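## Task

Take the white radish and the tomato out of the pan and get both completely into the bag, in the space between its two layers. At the end, every other item, including the white ball, must still be in the pan. The loaded part of the bag must rest on the table. Only a corner of the bag may lie on an arm's base, no part of it may be in the pan, and none may hang more than about a finger's width over the table edge.

## Robot and tools

Robot: two 6-joint arms, left_arm and right_arm, each with a parallel gripper. Joint order for every arm, in commands and in result lists: waist, shoulder, elbow, wrist pitch, wrist yaw, wrist roll. Stated ranges (rad): waist -2.618 to 3.054, shoulder 0.000 to 3.142, elbow 0.000 to 3.142, wrist pitch -1.571 to 1.571, wrist yaw -1.571 to 1.571, wrist roll -2.094 to 2.094. Real ends may differ by up to 0.059 rad.

Frames: the scene frame has its origin at table-top height, halfway between the nominal bases, +z up, +x out over the table, left_arm toward +y. Calibrated bases in the scene frame: left_arm (-0.019, +0.343, +0.033) m, quat_wxyz (+1.000, 0, 0, -0.008); right_arm (-0.046, -0.254, +0.023) m, quat_wxyz (+1.000, 0, 0, +0.016); both have +z up. Each arm's end_effector_position (m) and end_effector_quat_wxyz, and its wrist camera pose, are in that arm's own base frame; fixed cameras and the table use the scene frame. Reported hand positions can be off by a few cm, more at long reach. The gripper's fingers point along its +z and close along its y; the reported point sits between the pads, roughly 1 cm behind the tips.

The row: every moving command is a row of 14 numbers in [-1, 1], one list covering both arms: left_arm's 6 joint numbers then its opening, then right_arm's 6 joint numbers then its opening. Joint numbers are offsets, not poses: they are added to the Joint targets shown at the start of the action (or the move), not to the previous row. Scale: 1.0 equals 2.224 rad for waist, shoulder and elbow, and 8.485 rad for the three wrist joints. So a 0 keeps that joint at its current target, and repeating the same offset in a new action moves it further. Opening is absolute: +1 fully open (pad gap 0.094 m), -1 closed. Always resend an arm's current opening if it should not change; 0 is a half-open command.

execute_actions: argument actions is a list of actions; each action is a list of up to 15 rows, one row per 1/30 s step, and a short action repeats its last row to fill 15 steps (0.5 s). cameras picks which images come back (omit, null or ["all"] for all, [] for none). An empty actions list just reports state. An action is rejected for both arms if it would push a joint more than 0.059 rad beyond its range; a bad first action rejects the whole call.

move: target is one 14-number row or a list of up to 15 rows; each row's offsets count from the same starting Joint targets, not from the previous row. All joints travel together, so grippers follow curves, and nothing is avoided. speed (rad/s, 0.01 to 12.57, default 0.5) caps the joint with the farthest to go; one value or one per target. blend (rad) rounds corners at intermediate targets. opening_speed (0.2 or more, scale units per second) ramps the fingers; use a low value when closing on something fragile. blocking=false returns early while the move continues. The whole path gets at most 10 s. Result adds a move: line such as done, off_target, moving, held or fault, and limits=held when steps were withheld. done only means joints reached targets, not that contact happened.

wait: seconds from 0 to 10; arms hold their last command, a running move continues. stop: brakes a running move; allow braking room. zoom_image: camera (cam_head_left, cam_head_right, cam_high, cam_low, cam_left_wrist, cam_right_wrist) and region [x0, y0, x1, y1] in pixels from top-left, at most 504 by 504, only of cameras in the latest images. All cameras are 896x504. finished_scene: scene 1 or 2; ends that scene for good, so only call it once the result holds without the robot.

Result lines: Joint positions and Joint velocities give, per arm, the six joints (rad, rad/s) then pad gap (m). Joint targets is the base for your next offsets. grip_measured uses the opening scale; empty it may read slightly wide; on a held part it reads a bit narrower than the part. Force rises to the limit once you command about 0.05 below the touch reading (more for round or soft items). "joint sent to its limit" means a joint was clipped at its end. "joint command not followed" means the clearance check altered targets. Joint torques: same joint order, include the arm's weight, noisy; joints 1 to 3 wrap at ±28 N m. Tool commands shows current gripper commands.

Motion limits: each step a target may lead the measured angle by at most 0.339 rad (first three joints) or 2.2 rad (wrists), and targets placing the gripper over 200 mm from where it is get scaled back, so big offsets take several actions. Friction and load can leave joints short; tiny turns may not happen. If an arm is pressing on something or dragged, command its targets back past its measured positions.

Avoid: grippers or arms striking or squeezing each other (can end the scene), fast impacts, dropping items, releasing moving items, anything leaving the table, and long stretched or loaded holds: motors above 75 °C show MOTOR HOT, at 90 °C the arm folds and idles, at 100 °C it goes limp. The scene keeps running between your calls, and loose objects may occasionally get nudged.

Each tool is called as name([rows], argument=value, ...), one row to a line, values as JSON.

## Session

execute_actions(actions=[])

Scene clock: 0.00 s.
left_arm: end_effector_position=(+0.4004, -0.0007, +0.0974) grip_measured=+1.000 end_effector_quat_wxyz=(+0.587, -0.029, +0.806, +0.069) | right_arm: end_effector_position=(+0.3897, -0.0329, +0.0731) grip_measured=+1.000 end_effector_quat_wxyz=(+0.525, +0.060, +0.848, -0.037)
Joint positions: left_arm=[-0.108 1.582 0.391 0.875 -0.249 0.001 0.094] | right_arm=[-0.048 1.537 0.415 0.659 0.083 0.041 0.094]
Joint velocities: within noise
Joint torques (N m): no reading
Heat: left arm: 25 °C; right arm: 28 °C.
Joint targets: left_arm=[-0.108 1.579 0.395 0.869 -0.249 0.001] | right_arm=[-0.048 1.527 0.425 0.672 0.084 0.041]
Tool commands: left_gripper/opening=+1.0 right_gripper/opening=+1.0

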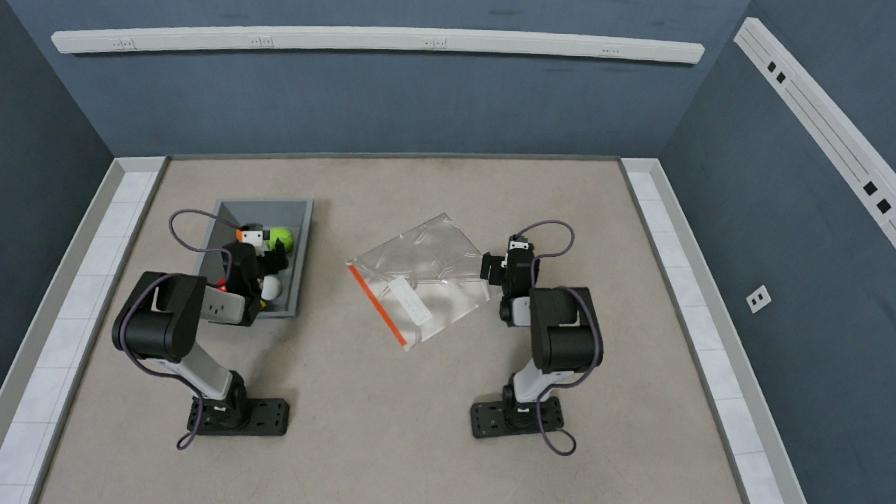

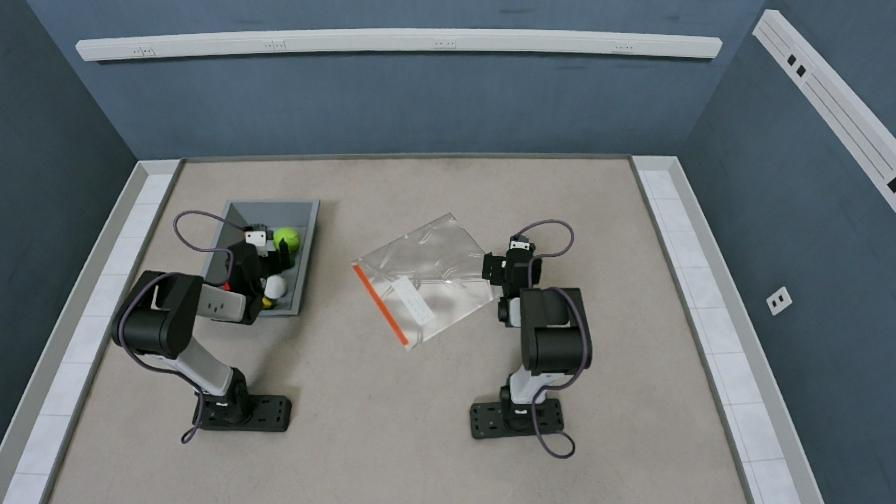

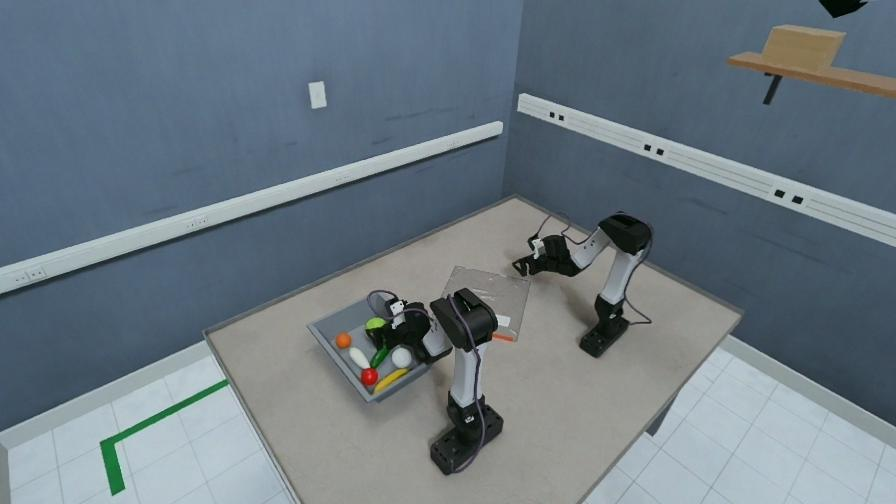

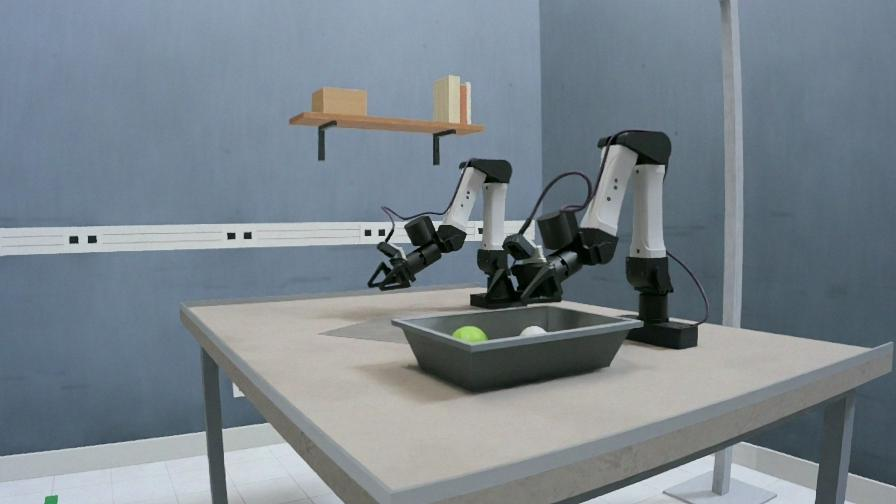

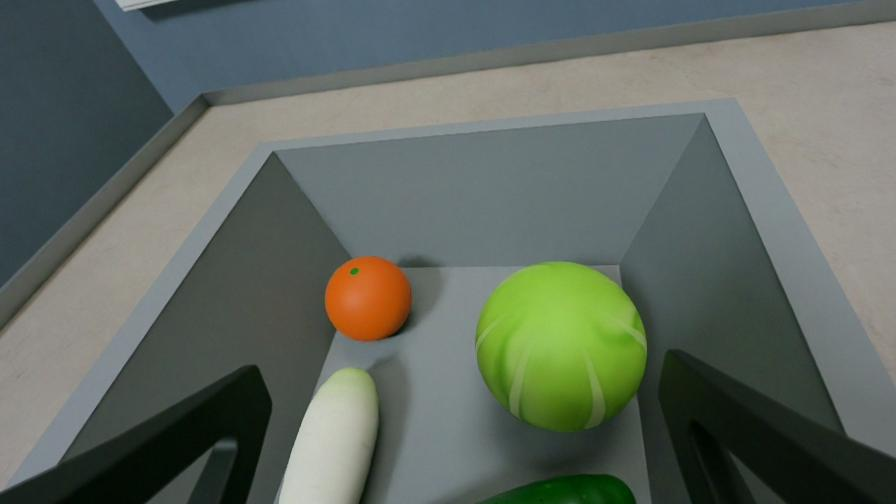

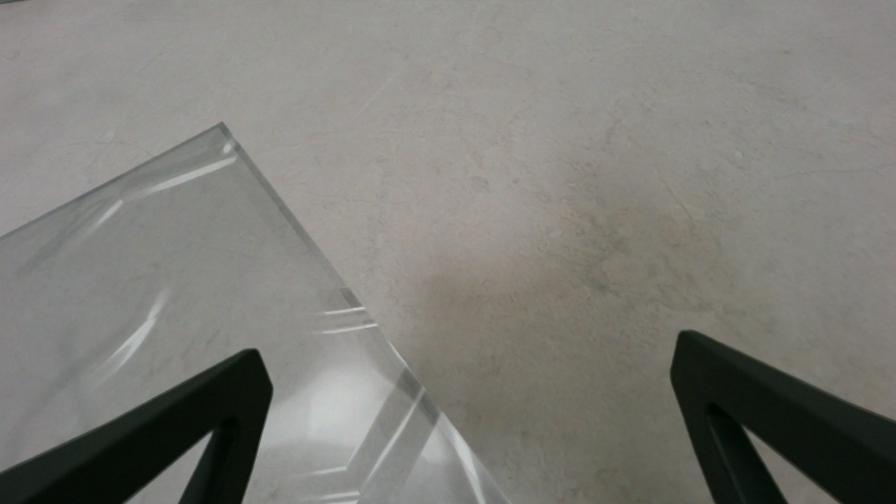

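zoom_image(camera="cam_head_left", region=[330, 200, 510, 360])

zoom_image(camera="cam_high", region=[300, 240, 560, 410])

zoom_image(camera="cam_head_right", region=[190, 190, 330, 330])

Scaled by 2.800 from the camera's 896x504 image, which has a finer 1280x720 frame.

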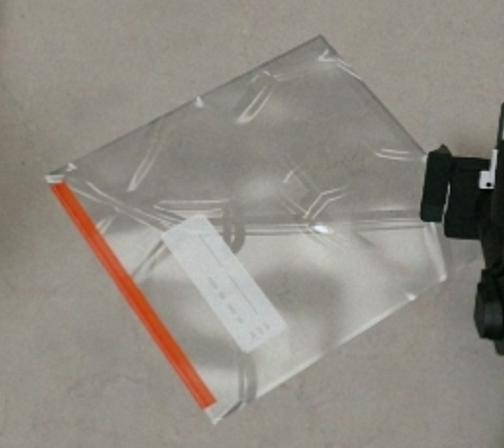

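Scaled by 1.938 from the camera's 896x504 image, which has a finer 1280x720 frame.

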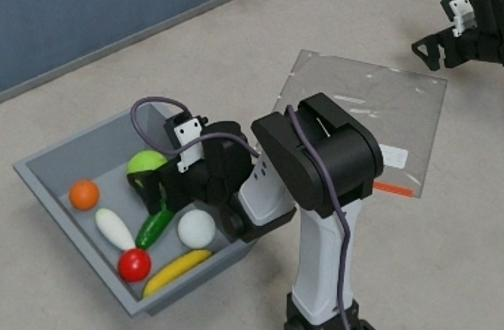

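Scaled by 3.600 from the camera's 896x504 image, which has a finer 1280x720 frame.

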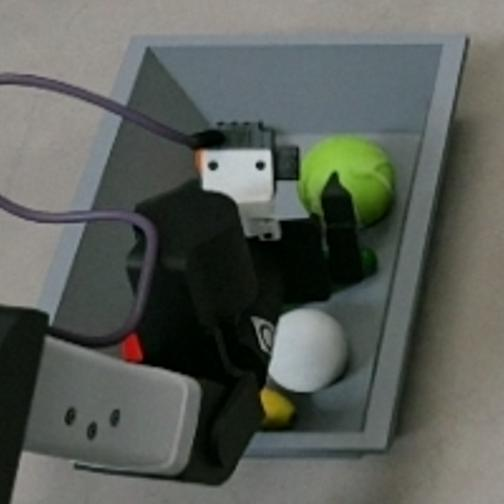

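move(target=[0,-0.305,0,-0.0777,0,0,1, 0.367,-0.0976,0.3745,-0.1965,-0.0099,-0.0048,1], speed=1.2)

Scene clock: 6.27 s.
left_arm: end_effector_position=(+0.3334, +0.0065, +0.1836) grip_measured=+1.000 end_effector_quat_wxyz=(+0.597, -0.031, +0.799, +0.068) | right_arm: end_effector_position=(+0.2320, +0.2200, +0.1874) grip_measured=+1.000 end_effector_quat_wxyz=(+0.221, -0.358, +0.903, +0.085)
Joint positions: left_arm=[-0.108 0.909 0.391 0.227 -0.249 0.001 0.094] | right_arm=[0.763 1.33 1.232 -0.995 0.009 0.008 0.094]
Joint velocities: within noise
Joint torques (N m): left_arm=[0.2 -2.48 8.92 2.21 -0.04 -0.06] | right_arm=[0.57 -6.28 9.26 1.13 -0.11 -0.05]
Heat: left arm: 28 °C; right arm: 28 °C.
Joint targets: left_arm=[-0.108 0.901 0.395 0.209 -0.249 0.001] | right_arm=[0.769 1.310 1.258 -0.995 0.000 0.000]
move: done

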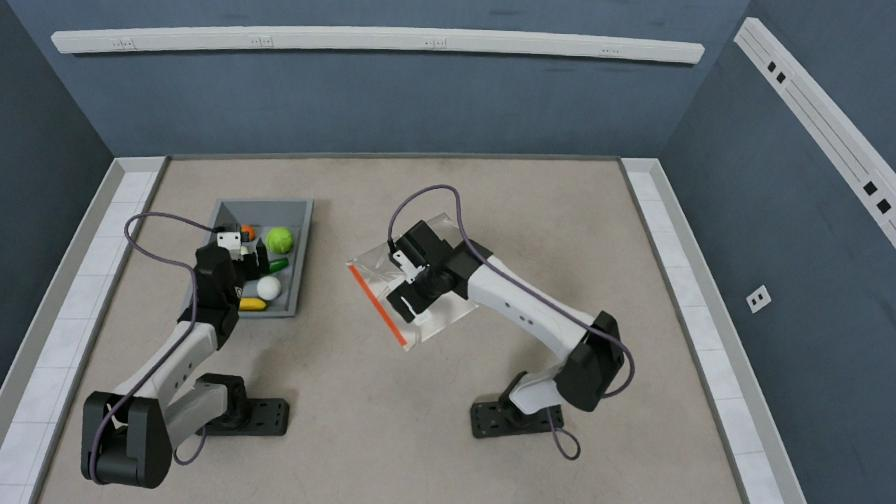

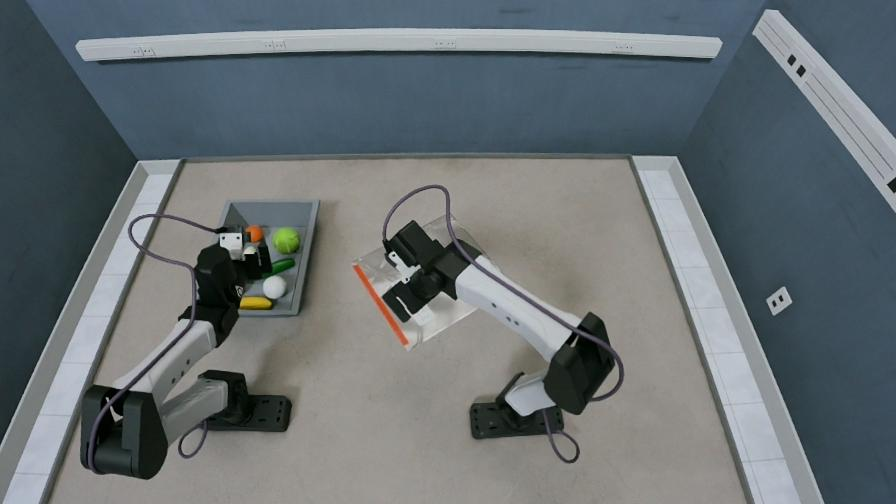

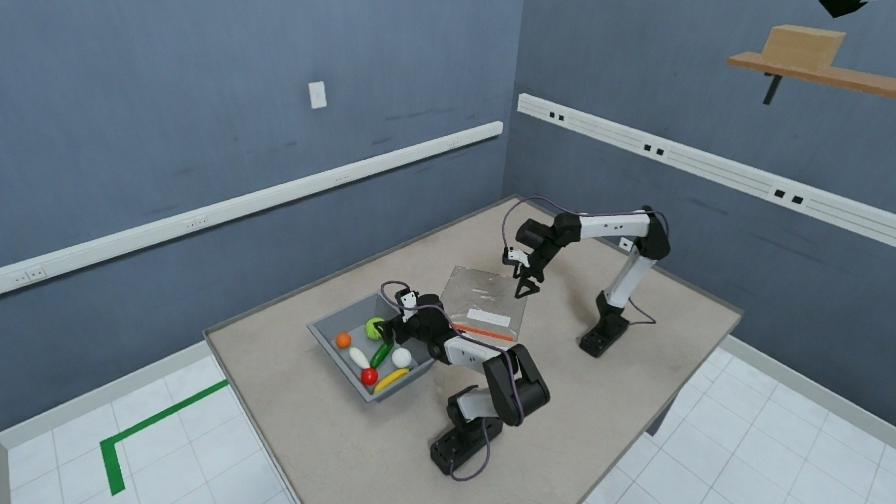

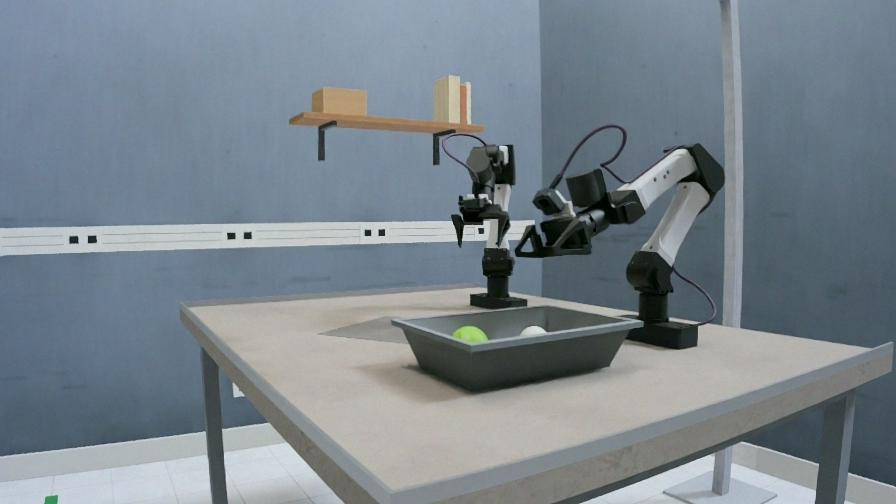

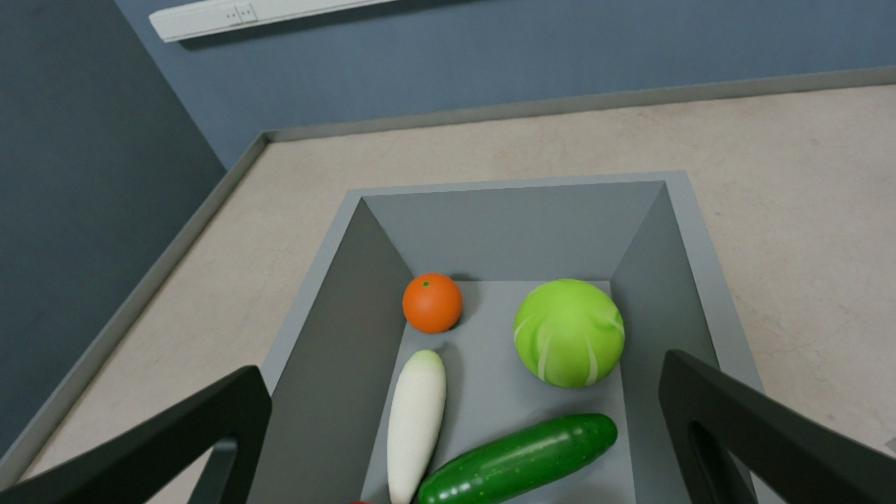

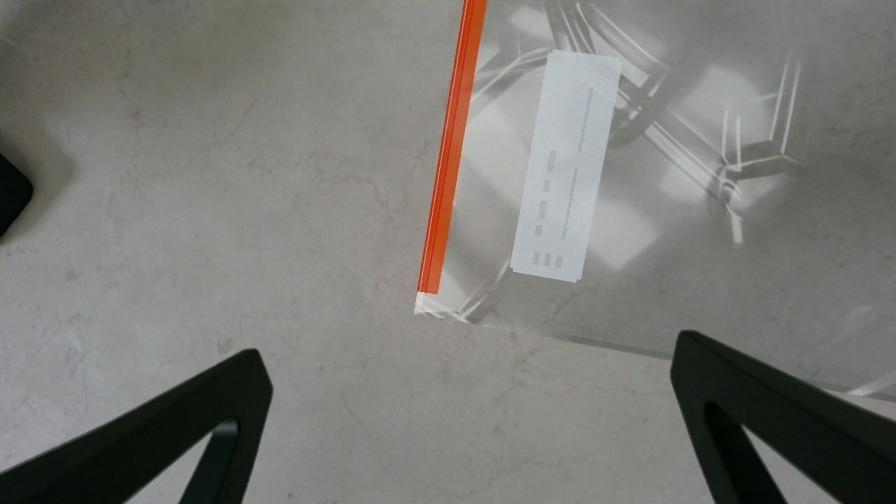

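zoom_image(camera="cam_right_wrist", region=[380, 0, 640, 340])

zoom_image(camera="cam_high", region=[300, 260, 560, 410])

Scaled by 1.482 from the camera's 896x504 image, which has a finer 1280x720 frame.

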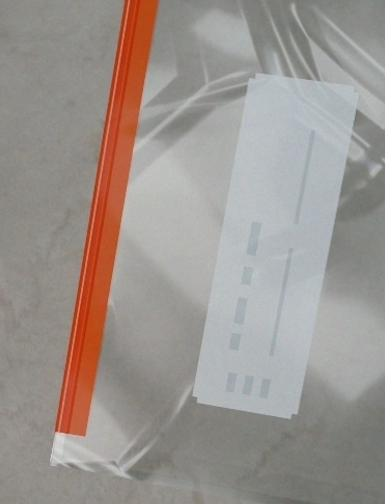

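Scaled by 1.938 from the camera's 896x504 image, which has a finer 1280x720 frame.

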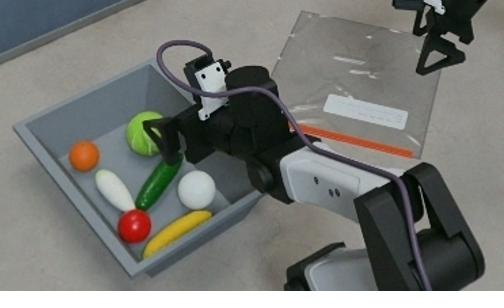

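zoom_image(camera="cam_head_left", region=[330, 200, 510, 360])

zoom_image(camera="cam_head_right", region=[330, 200, 510, 360])

Scaled by 2.800 from the camera's 896x504 image, which has a finer 1280x720 frame.

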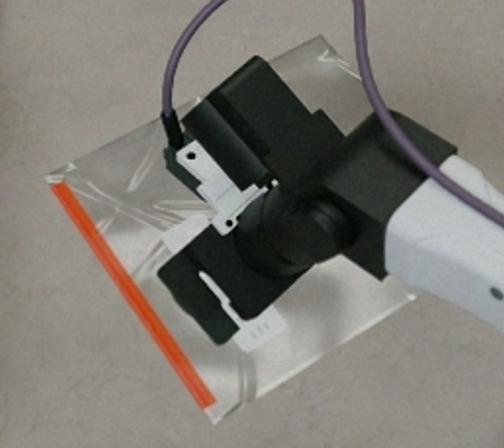

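Scaled by 2.800 from the camera's 896x504 image, which has a finer 1280x720 frame.

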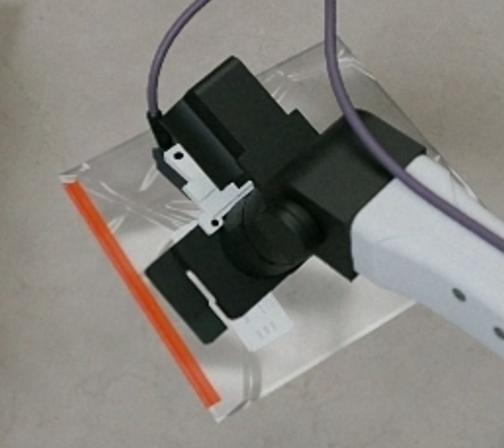

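move(target=[0.0576,0.385,0.6506,-0.199,0.0293,0,1, -0.022,0.3323,0.2581,-0.0423,0,0.0271,1], speed=1.2)

Scene clock: 12.03 s.
left_arm: end_effector_position=(+0.3491, +0.0078, +0.2117) grip_measured=+1.000 end_effector_quat_wxyz=(+0.093, -0.007, +0.996, +0.009) | right_arm: end_effector_position=(+0.2917, +0.2569, +0.1054) grip_measured=+1.000 end_effector_quat_wxyz=(-0.002, -0.249, +0.969, -0.006)
Joint positions: left_arm=[0.014 1.74 1.821 -1.466 -0.016 0.001 0.094] | right_arm=[0.726 2.038 1.805 -1.348 0.008 0.223 0.094]
Joint velocities: within noise
Joint torques (N m): left_arm=[0.68 -6.38 9.13 0.66 0.16 -0.04] | right_arm=[-0.53 -8.9 8.58 0.21 -0.09 0.14]
Heat: left arm: 29 °C; right arm: 29 °C.
Joint targets: left_arm=[0.020 1.757 1.842 -1.479 0.000 0.001] | right_arm=[0.720 2.049 1.833 -1.354 0.000 0.230]
move: done

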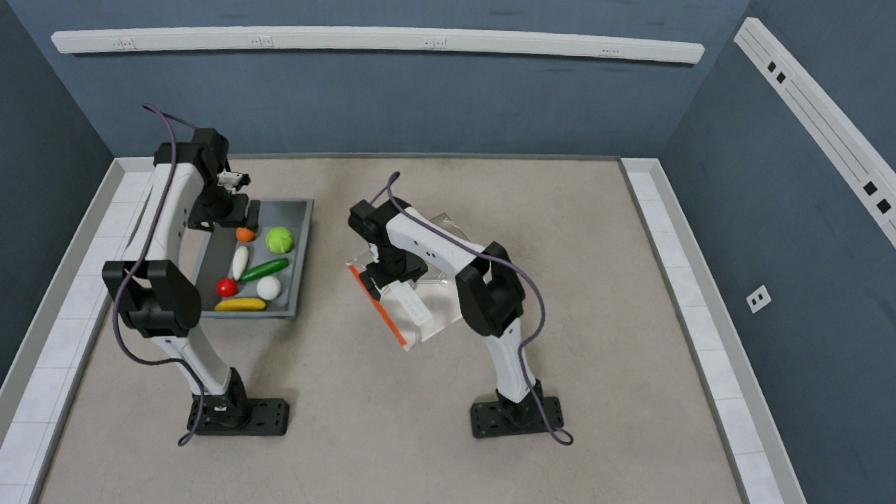

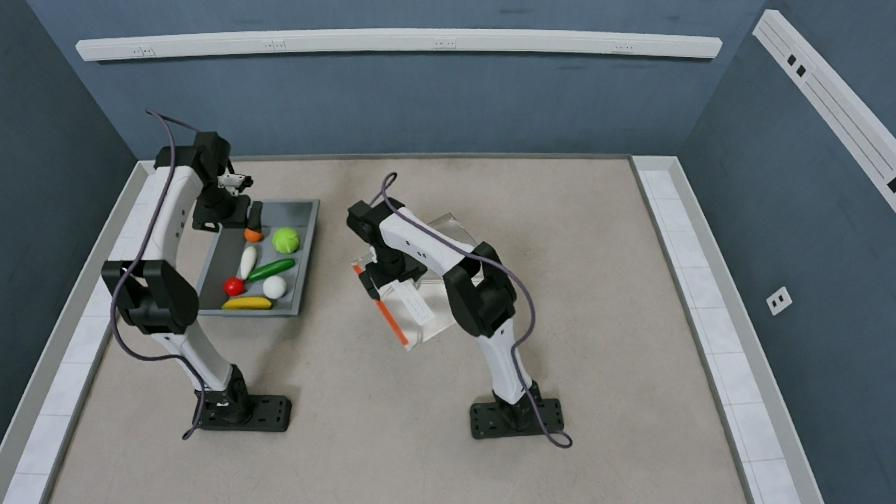

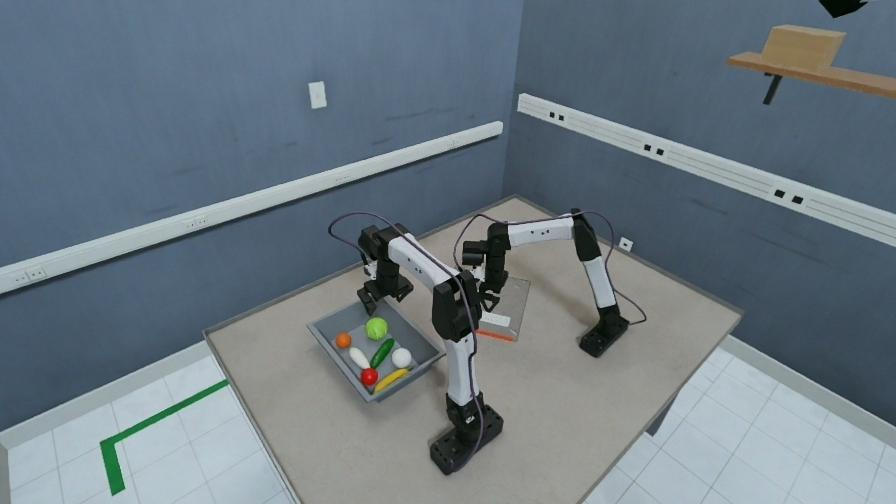

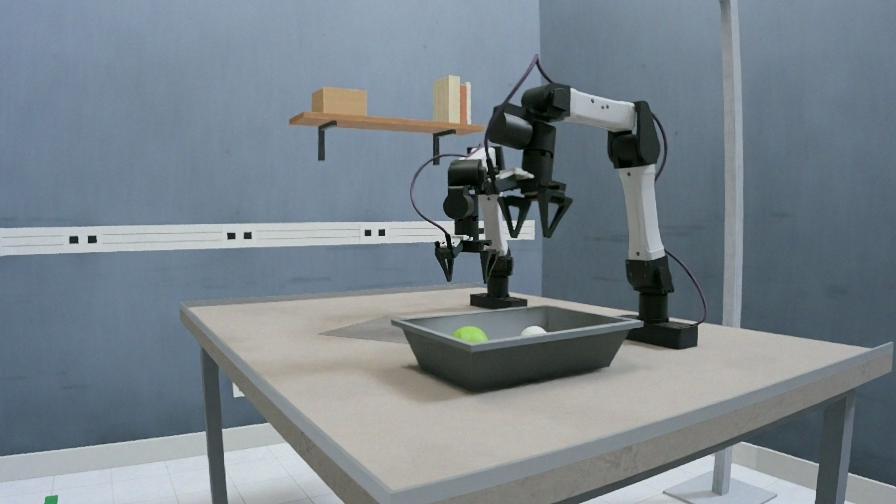

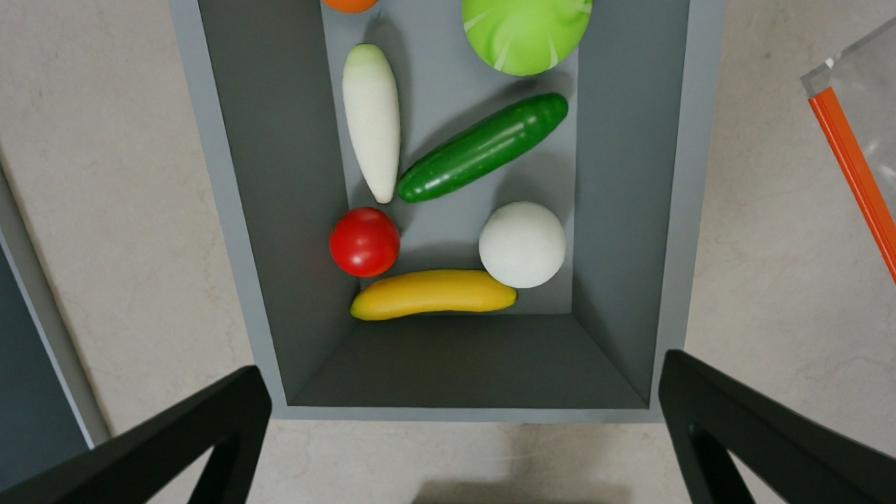

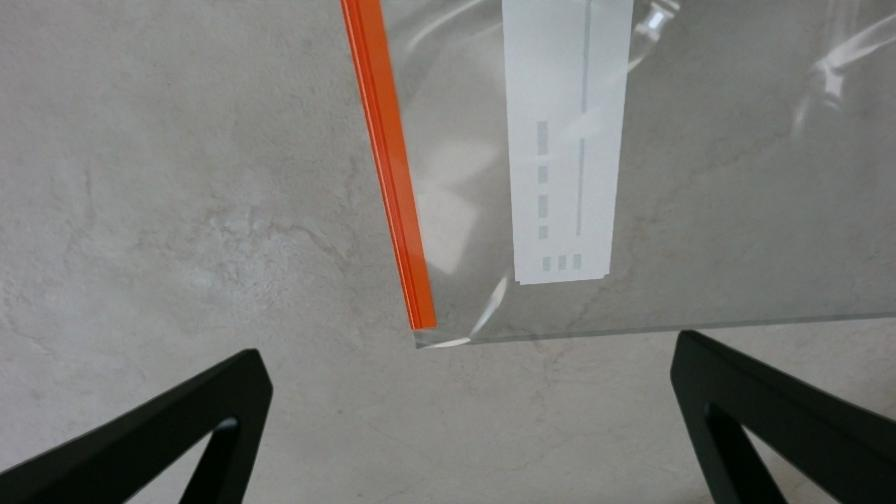

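move(target=[0,0,0,0,0,0,1, 0.0148,0.0701,-0.0441,0.0311,0,0,0.0], speed=0.5, cameras=["cam_right_wrist","cam_high","cam_head_left"])

Scene clock: 14.77 s.
left_arm: end_effector_position=(+0.3490, +0.0077, +0.2118) grip_measured=+1.000 end_effector_quat_wxyz=(+0.092, -0.007, +0.996, +0.009) | right_arm: end_effector_position=(+0.3103, +0.2865, +0.0260) grip_measured=+0.001 end_effector_quat_wxyz=(+0.005, -0.259, +0.966, -0.002)
Joint positions: left_arm=[0.014 1.74 1.821 -1.467 -0.016 0.001 0.094] | right_arm=[0.749 2.197 1.734 -1.102 0.007 0.224 0.047]
Joint velocities: within noise
Joint torques (N m): left_arm=[0.69 -6.38 9.07 0.7 0.15 -0.04] | right_arm=[0.43 -10.26 5.9 0.38 -0.08 0.12]
Heat: left arm: 28 °C; right arm: 30 °C.
Joint targets: left_arm=[0.020 1.757 1.842 -1.479 0.000 0.001] | right_arm=[0.753 2.205 1.734 -1.090 0.000 0.230]
move: done
Images, in order (width x height): cam_head_left 896x504, cam_high 896x504, cam_right_wrist 896x504.

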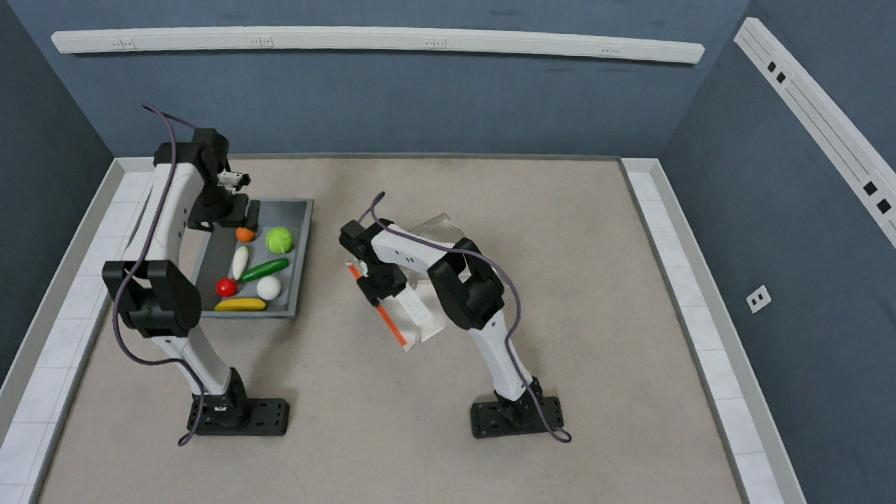

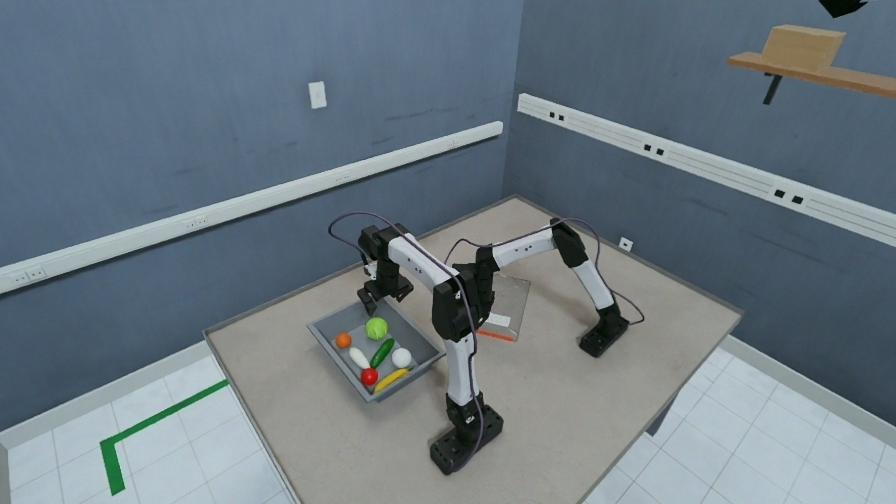

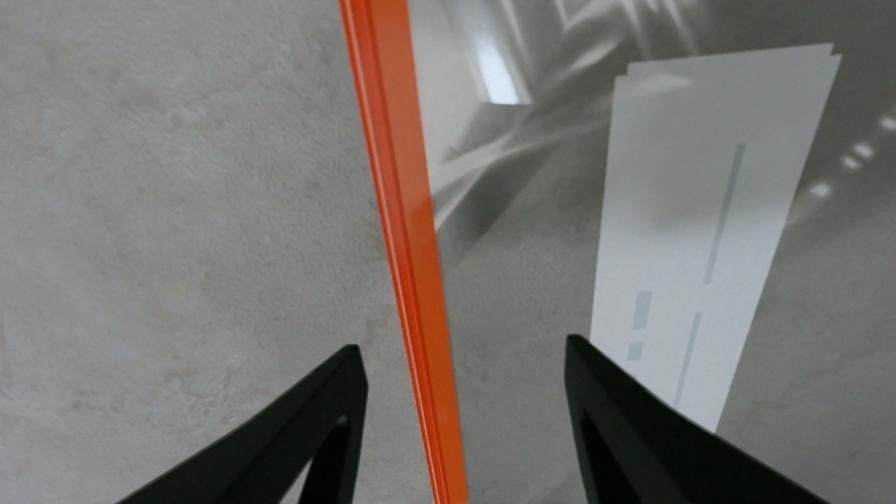

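move([
  [0,0,0,0,0,0,1, -0.018,0,0,0,0,-0.0141,0.0],
  [0,0,0,0,0,0,1, -0.018,0.02,-0.0342,0.0144,0,-0.0141,0.0],
], speed=0.2, cameras=["cam_right_wrist","cam_low"])

Scene clock: 17.40 s.
left_arm: end_effector_position=(+0.3490, +0.0076, +0.2118) grip_measured=+1.000 end_effector_quat_wxyz=(+0.092, -0.007, +0.996, +0.008) | right_arm: end_effector_position=(+0.3216, +0.2784, -0.0070) grip_measured=+0.001 end_effector_quat_wxyz=(+0.009, -0.295, +0.956, +0.000)
Joint positions: left_arm=[0.014 1.74 1.821 -1.467 -0.015 0.001 0.094] | right_arm=[0.717 2.235 1.661 -0.98 0.007 0.118 0.047]
Joint velocities: within noise
Joint torques (N m): left_arm=[0.66 -6.37 9.03 0.7 0.14 -0.05] | right_arm=[-0.36 -9.83 5.49 0.39 -0.09 -0.04]
Heat: left arm: 28 °C; right arm: 31 °C.
Joint targets: left_arm=[0.020 1.757 1.842 -1.479 0.000 0.001] | right_arm=[0.713 2.250 1.658 -0.968 0.000 0.111]
move: done
Images, in order (width x height): cam_low 896x504, cam_right_wrist 896x504.

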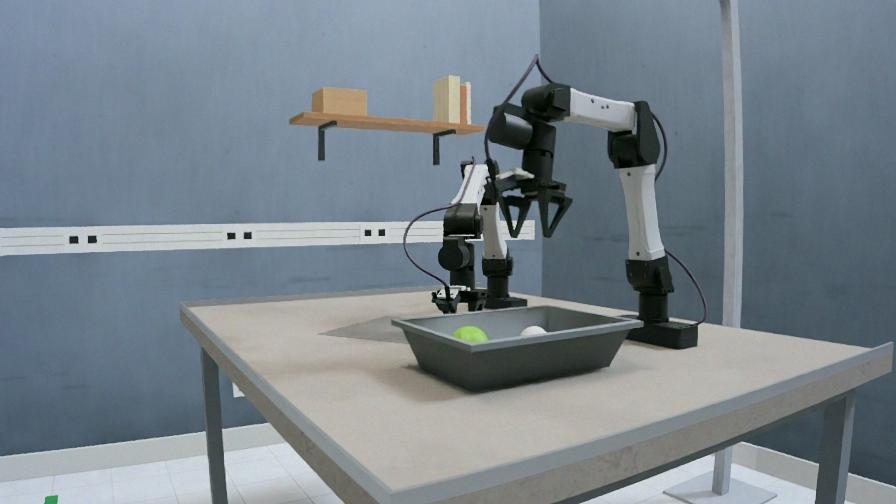

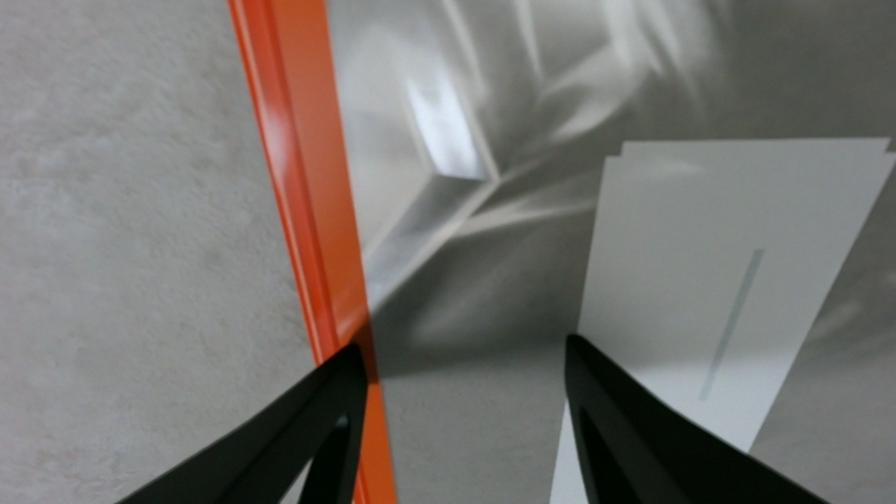

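move(target=[0,0,0,0,0,0,1, 0,0.0033,-0.0057,0.0024,0,0,0.0], speed=0.1, cameras=["cam_right_wrist"])

Scene clock: 18.30 s.
left_arm: end_effector_position=(+0.3490, +0.0076, +0.2118) grip_measured=+1.000 end_effector_quat_wxyz=(+0.092, -0.007, +0.996, +0.008) | right_arm: end_effector_position=(+0.3225, +0.2792, -0.0078) grip_measured=+0.001 end_effector_quat_wxyz=(+0.012, -0.295, +0.955, +0.001)
Joint positions: left_arm=[0.014 1.74 1.821 -1.467 -0.015 0.001 0.094] | right_arm=[0.717 2.235 1.658 -0.97 0.007 0.118 0.047]
Joint velocities: within noise
Joint torques (N m): left_arm=[0.68 -6.37 9.05 0.7 0.15 -0.05] | right_arm=[-0.36 -9.18 4.63 0.55 -0.09 -0.02]
Heat: left arm: 28 °C; right arm: 31 °C.
Joint targets: left_arm=[0.020 1.757 1.842 -1.479 0.000 0.001] | right_arm=[0.713 2.257 1.646 -0.947 0.000 0.111]
move: done
Images, in order (width x height): cam_right_wrist 896x504.

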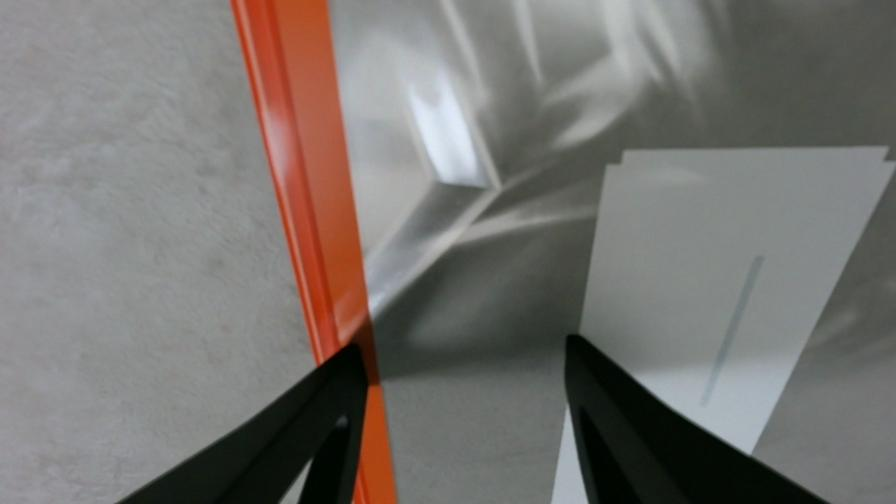

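move(target=[0,0,0,0,0,0,1, 0,0,0,0,0,0,-1], opening_speed=0.8, cameras=["cam_right_wrist","cam_high"])

zoom_image(camera="cam_right_wrist", region=[200, 200, 700, 504])

Scene clock: 20.07 s.
left_arm: end_effector_position=(+0.3490, +0.0076, +0.2118) grip_measured=+1.000 end_effector_quat_wxyz=(+0.092, -0.007, +0.996, +0.008) | right_arm: end_effector_position=(+0.3241, +0.2809, -0.0077) grip_measured=-0.988 end_effector_quat_wxyz=(+0.016, -0.295, +0.955, +0.004)
Joint positions: left_arm=[0.014 1.74 1.821 -1.467 -0.015 0.001 0.094] | right_arm=[0.717 2.235 1.658 -0.961 0.006 0.117 0.001]
Joint velocities: within noise
Joint torques (N m): left_arm=[0.68 -6.35 9.06 0.7 0.14 -0.04] | right_arm=[-0.23 -9.2 4.66 0.48 -0.08 -0.02]
Heat: left arm: 28 °C; right arm: 31 °C.
Joint targets: left_arm=[0.020 1.757 1.842 -1.479 0.000 0.001] | right_arm=[0.713 2.257 1.646 -0.947 0.000 0.111]
move: done
Images, in order (width x height): cam_high 896x504, cam_right_wrist 896x504.

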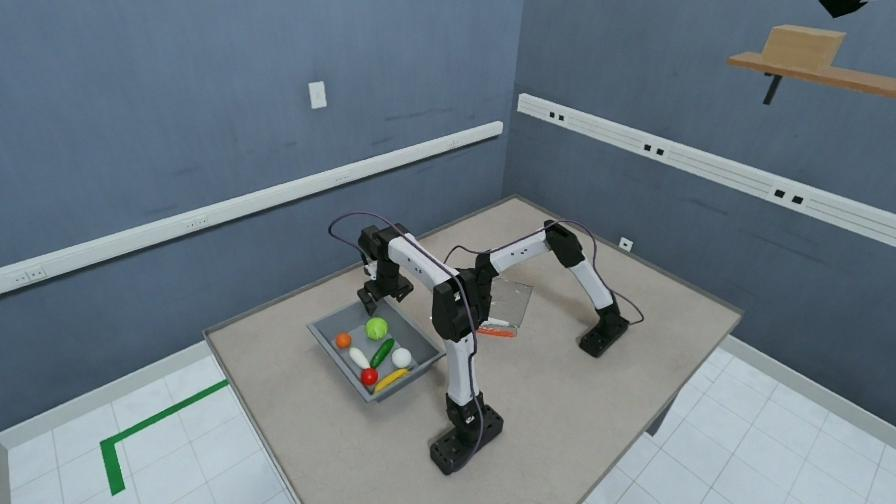

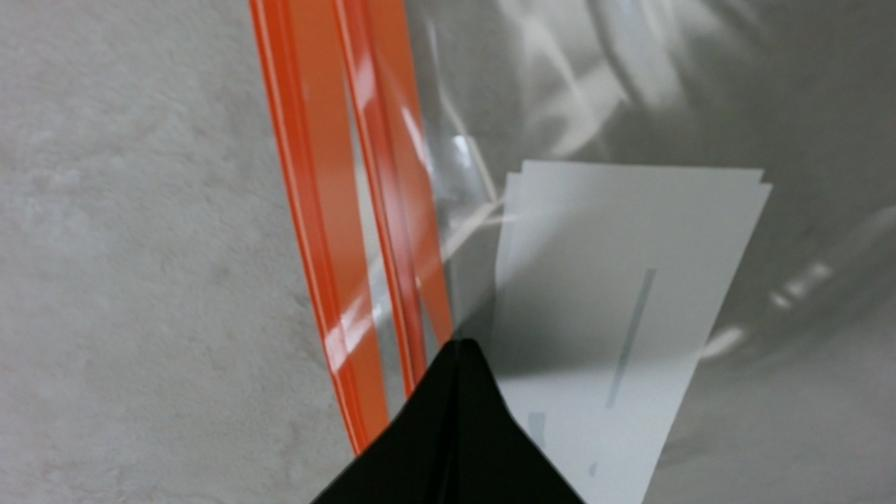

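Scaled by 1.008 from the camera's 896x504 image, which has a finer 1280x720 frame.

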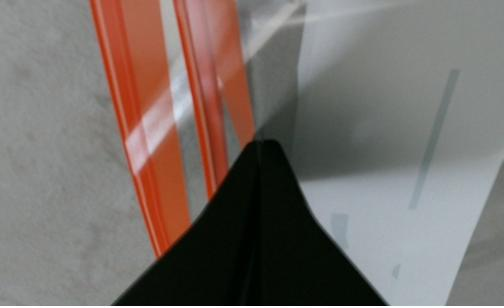

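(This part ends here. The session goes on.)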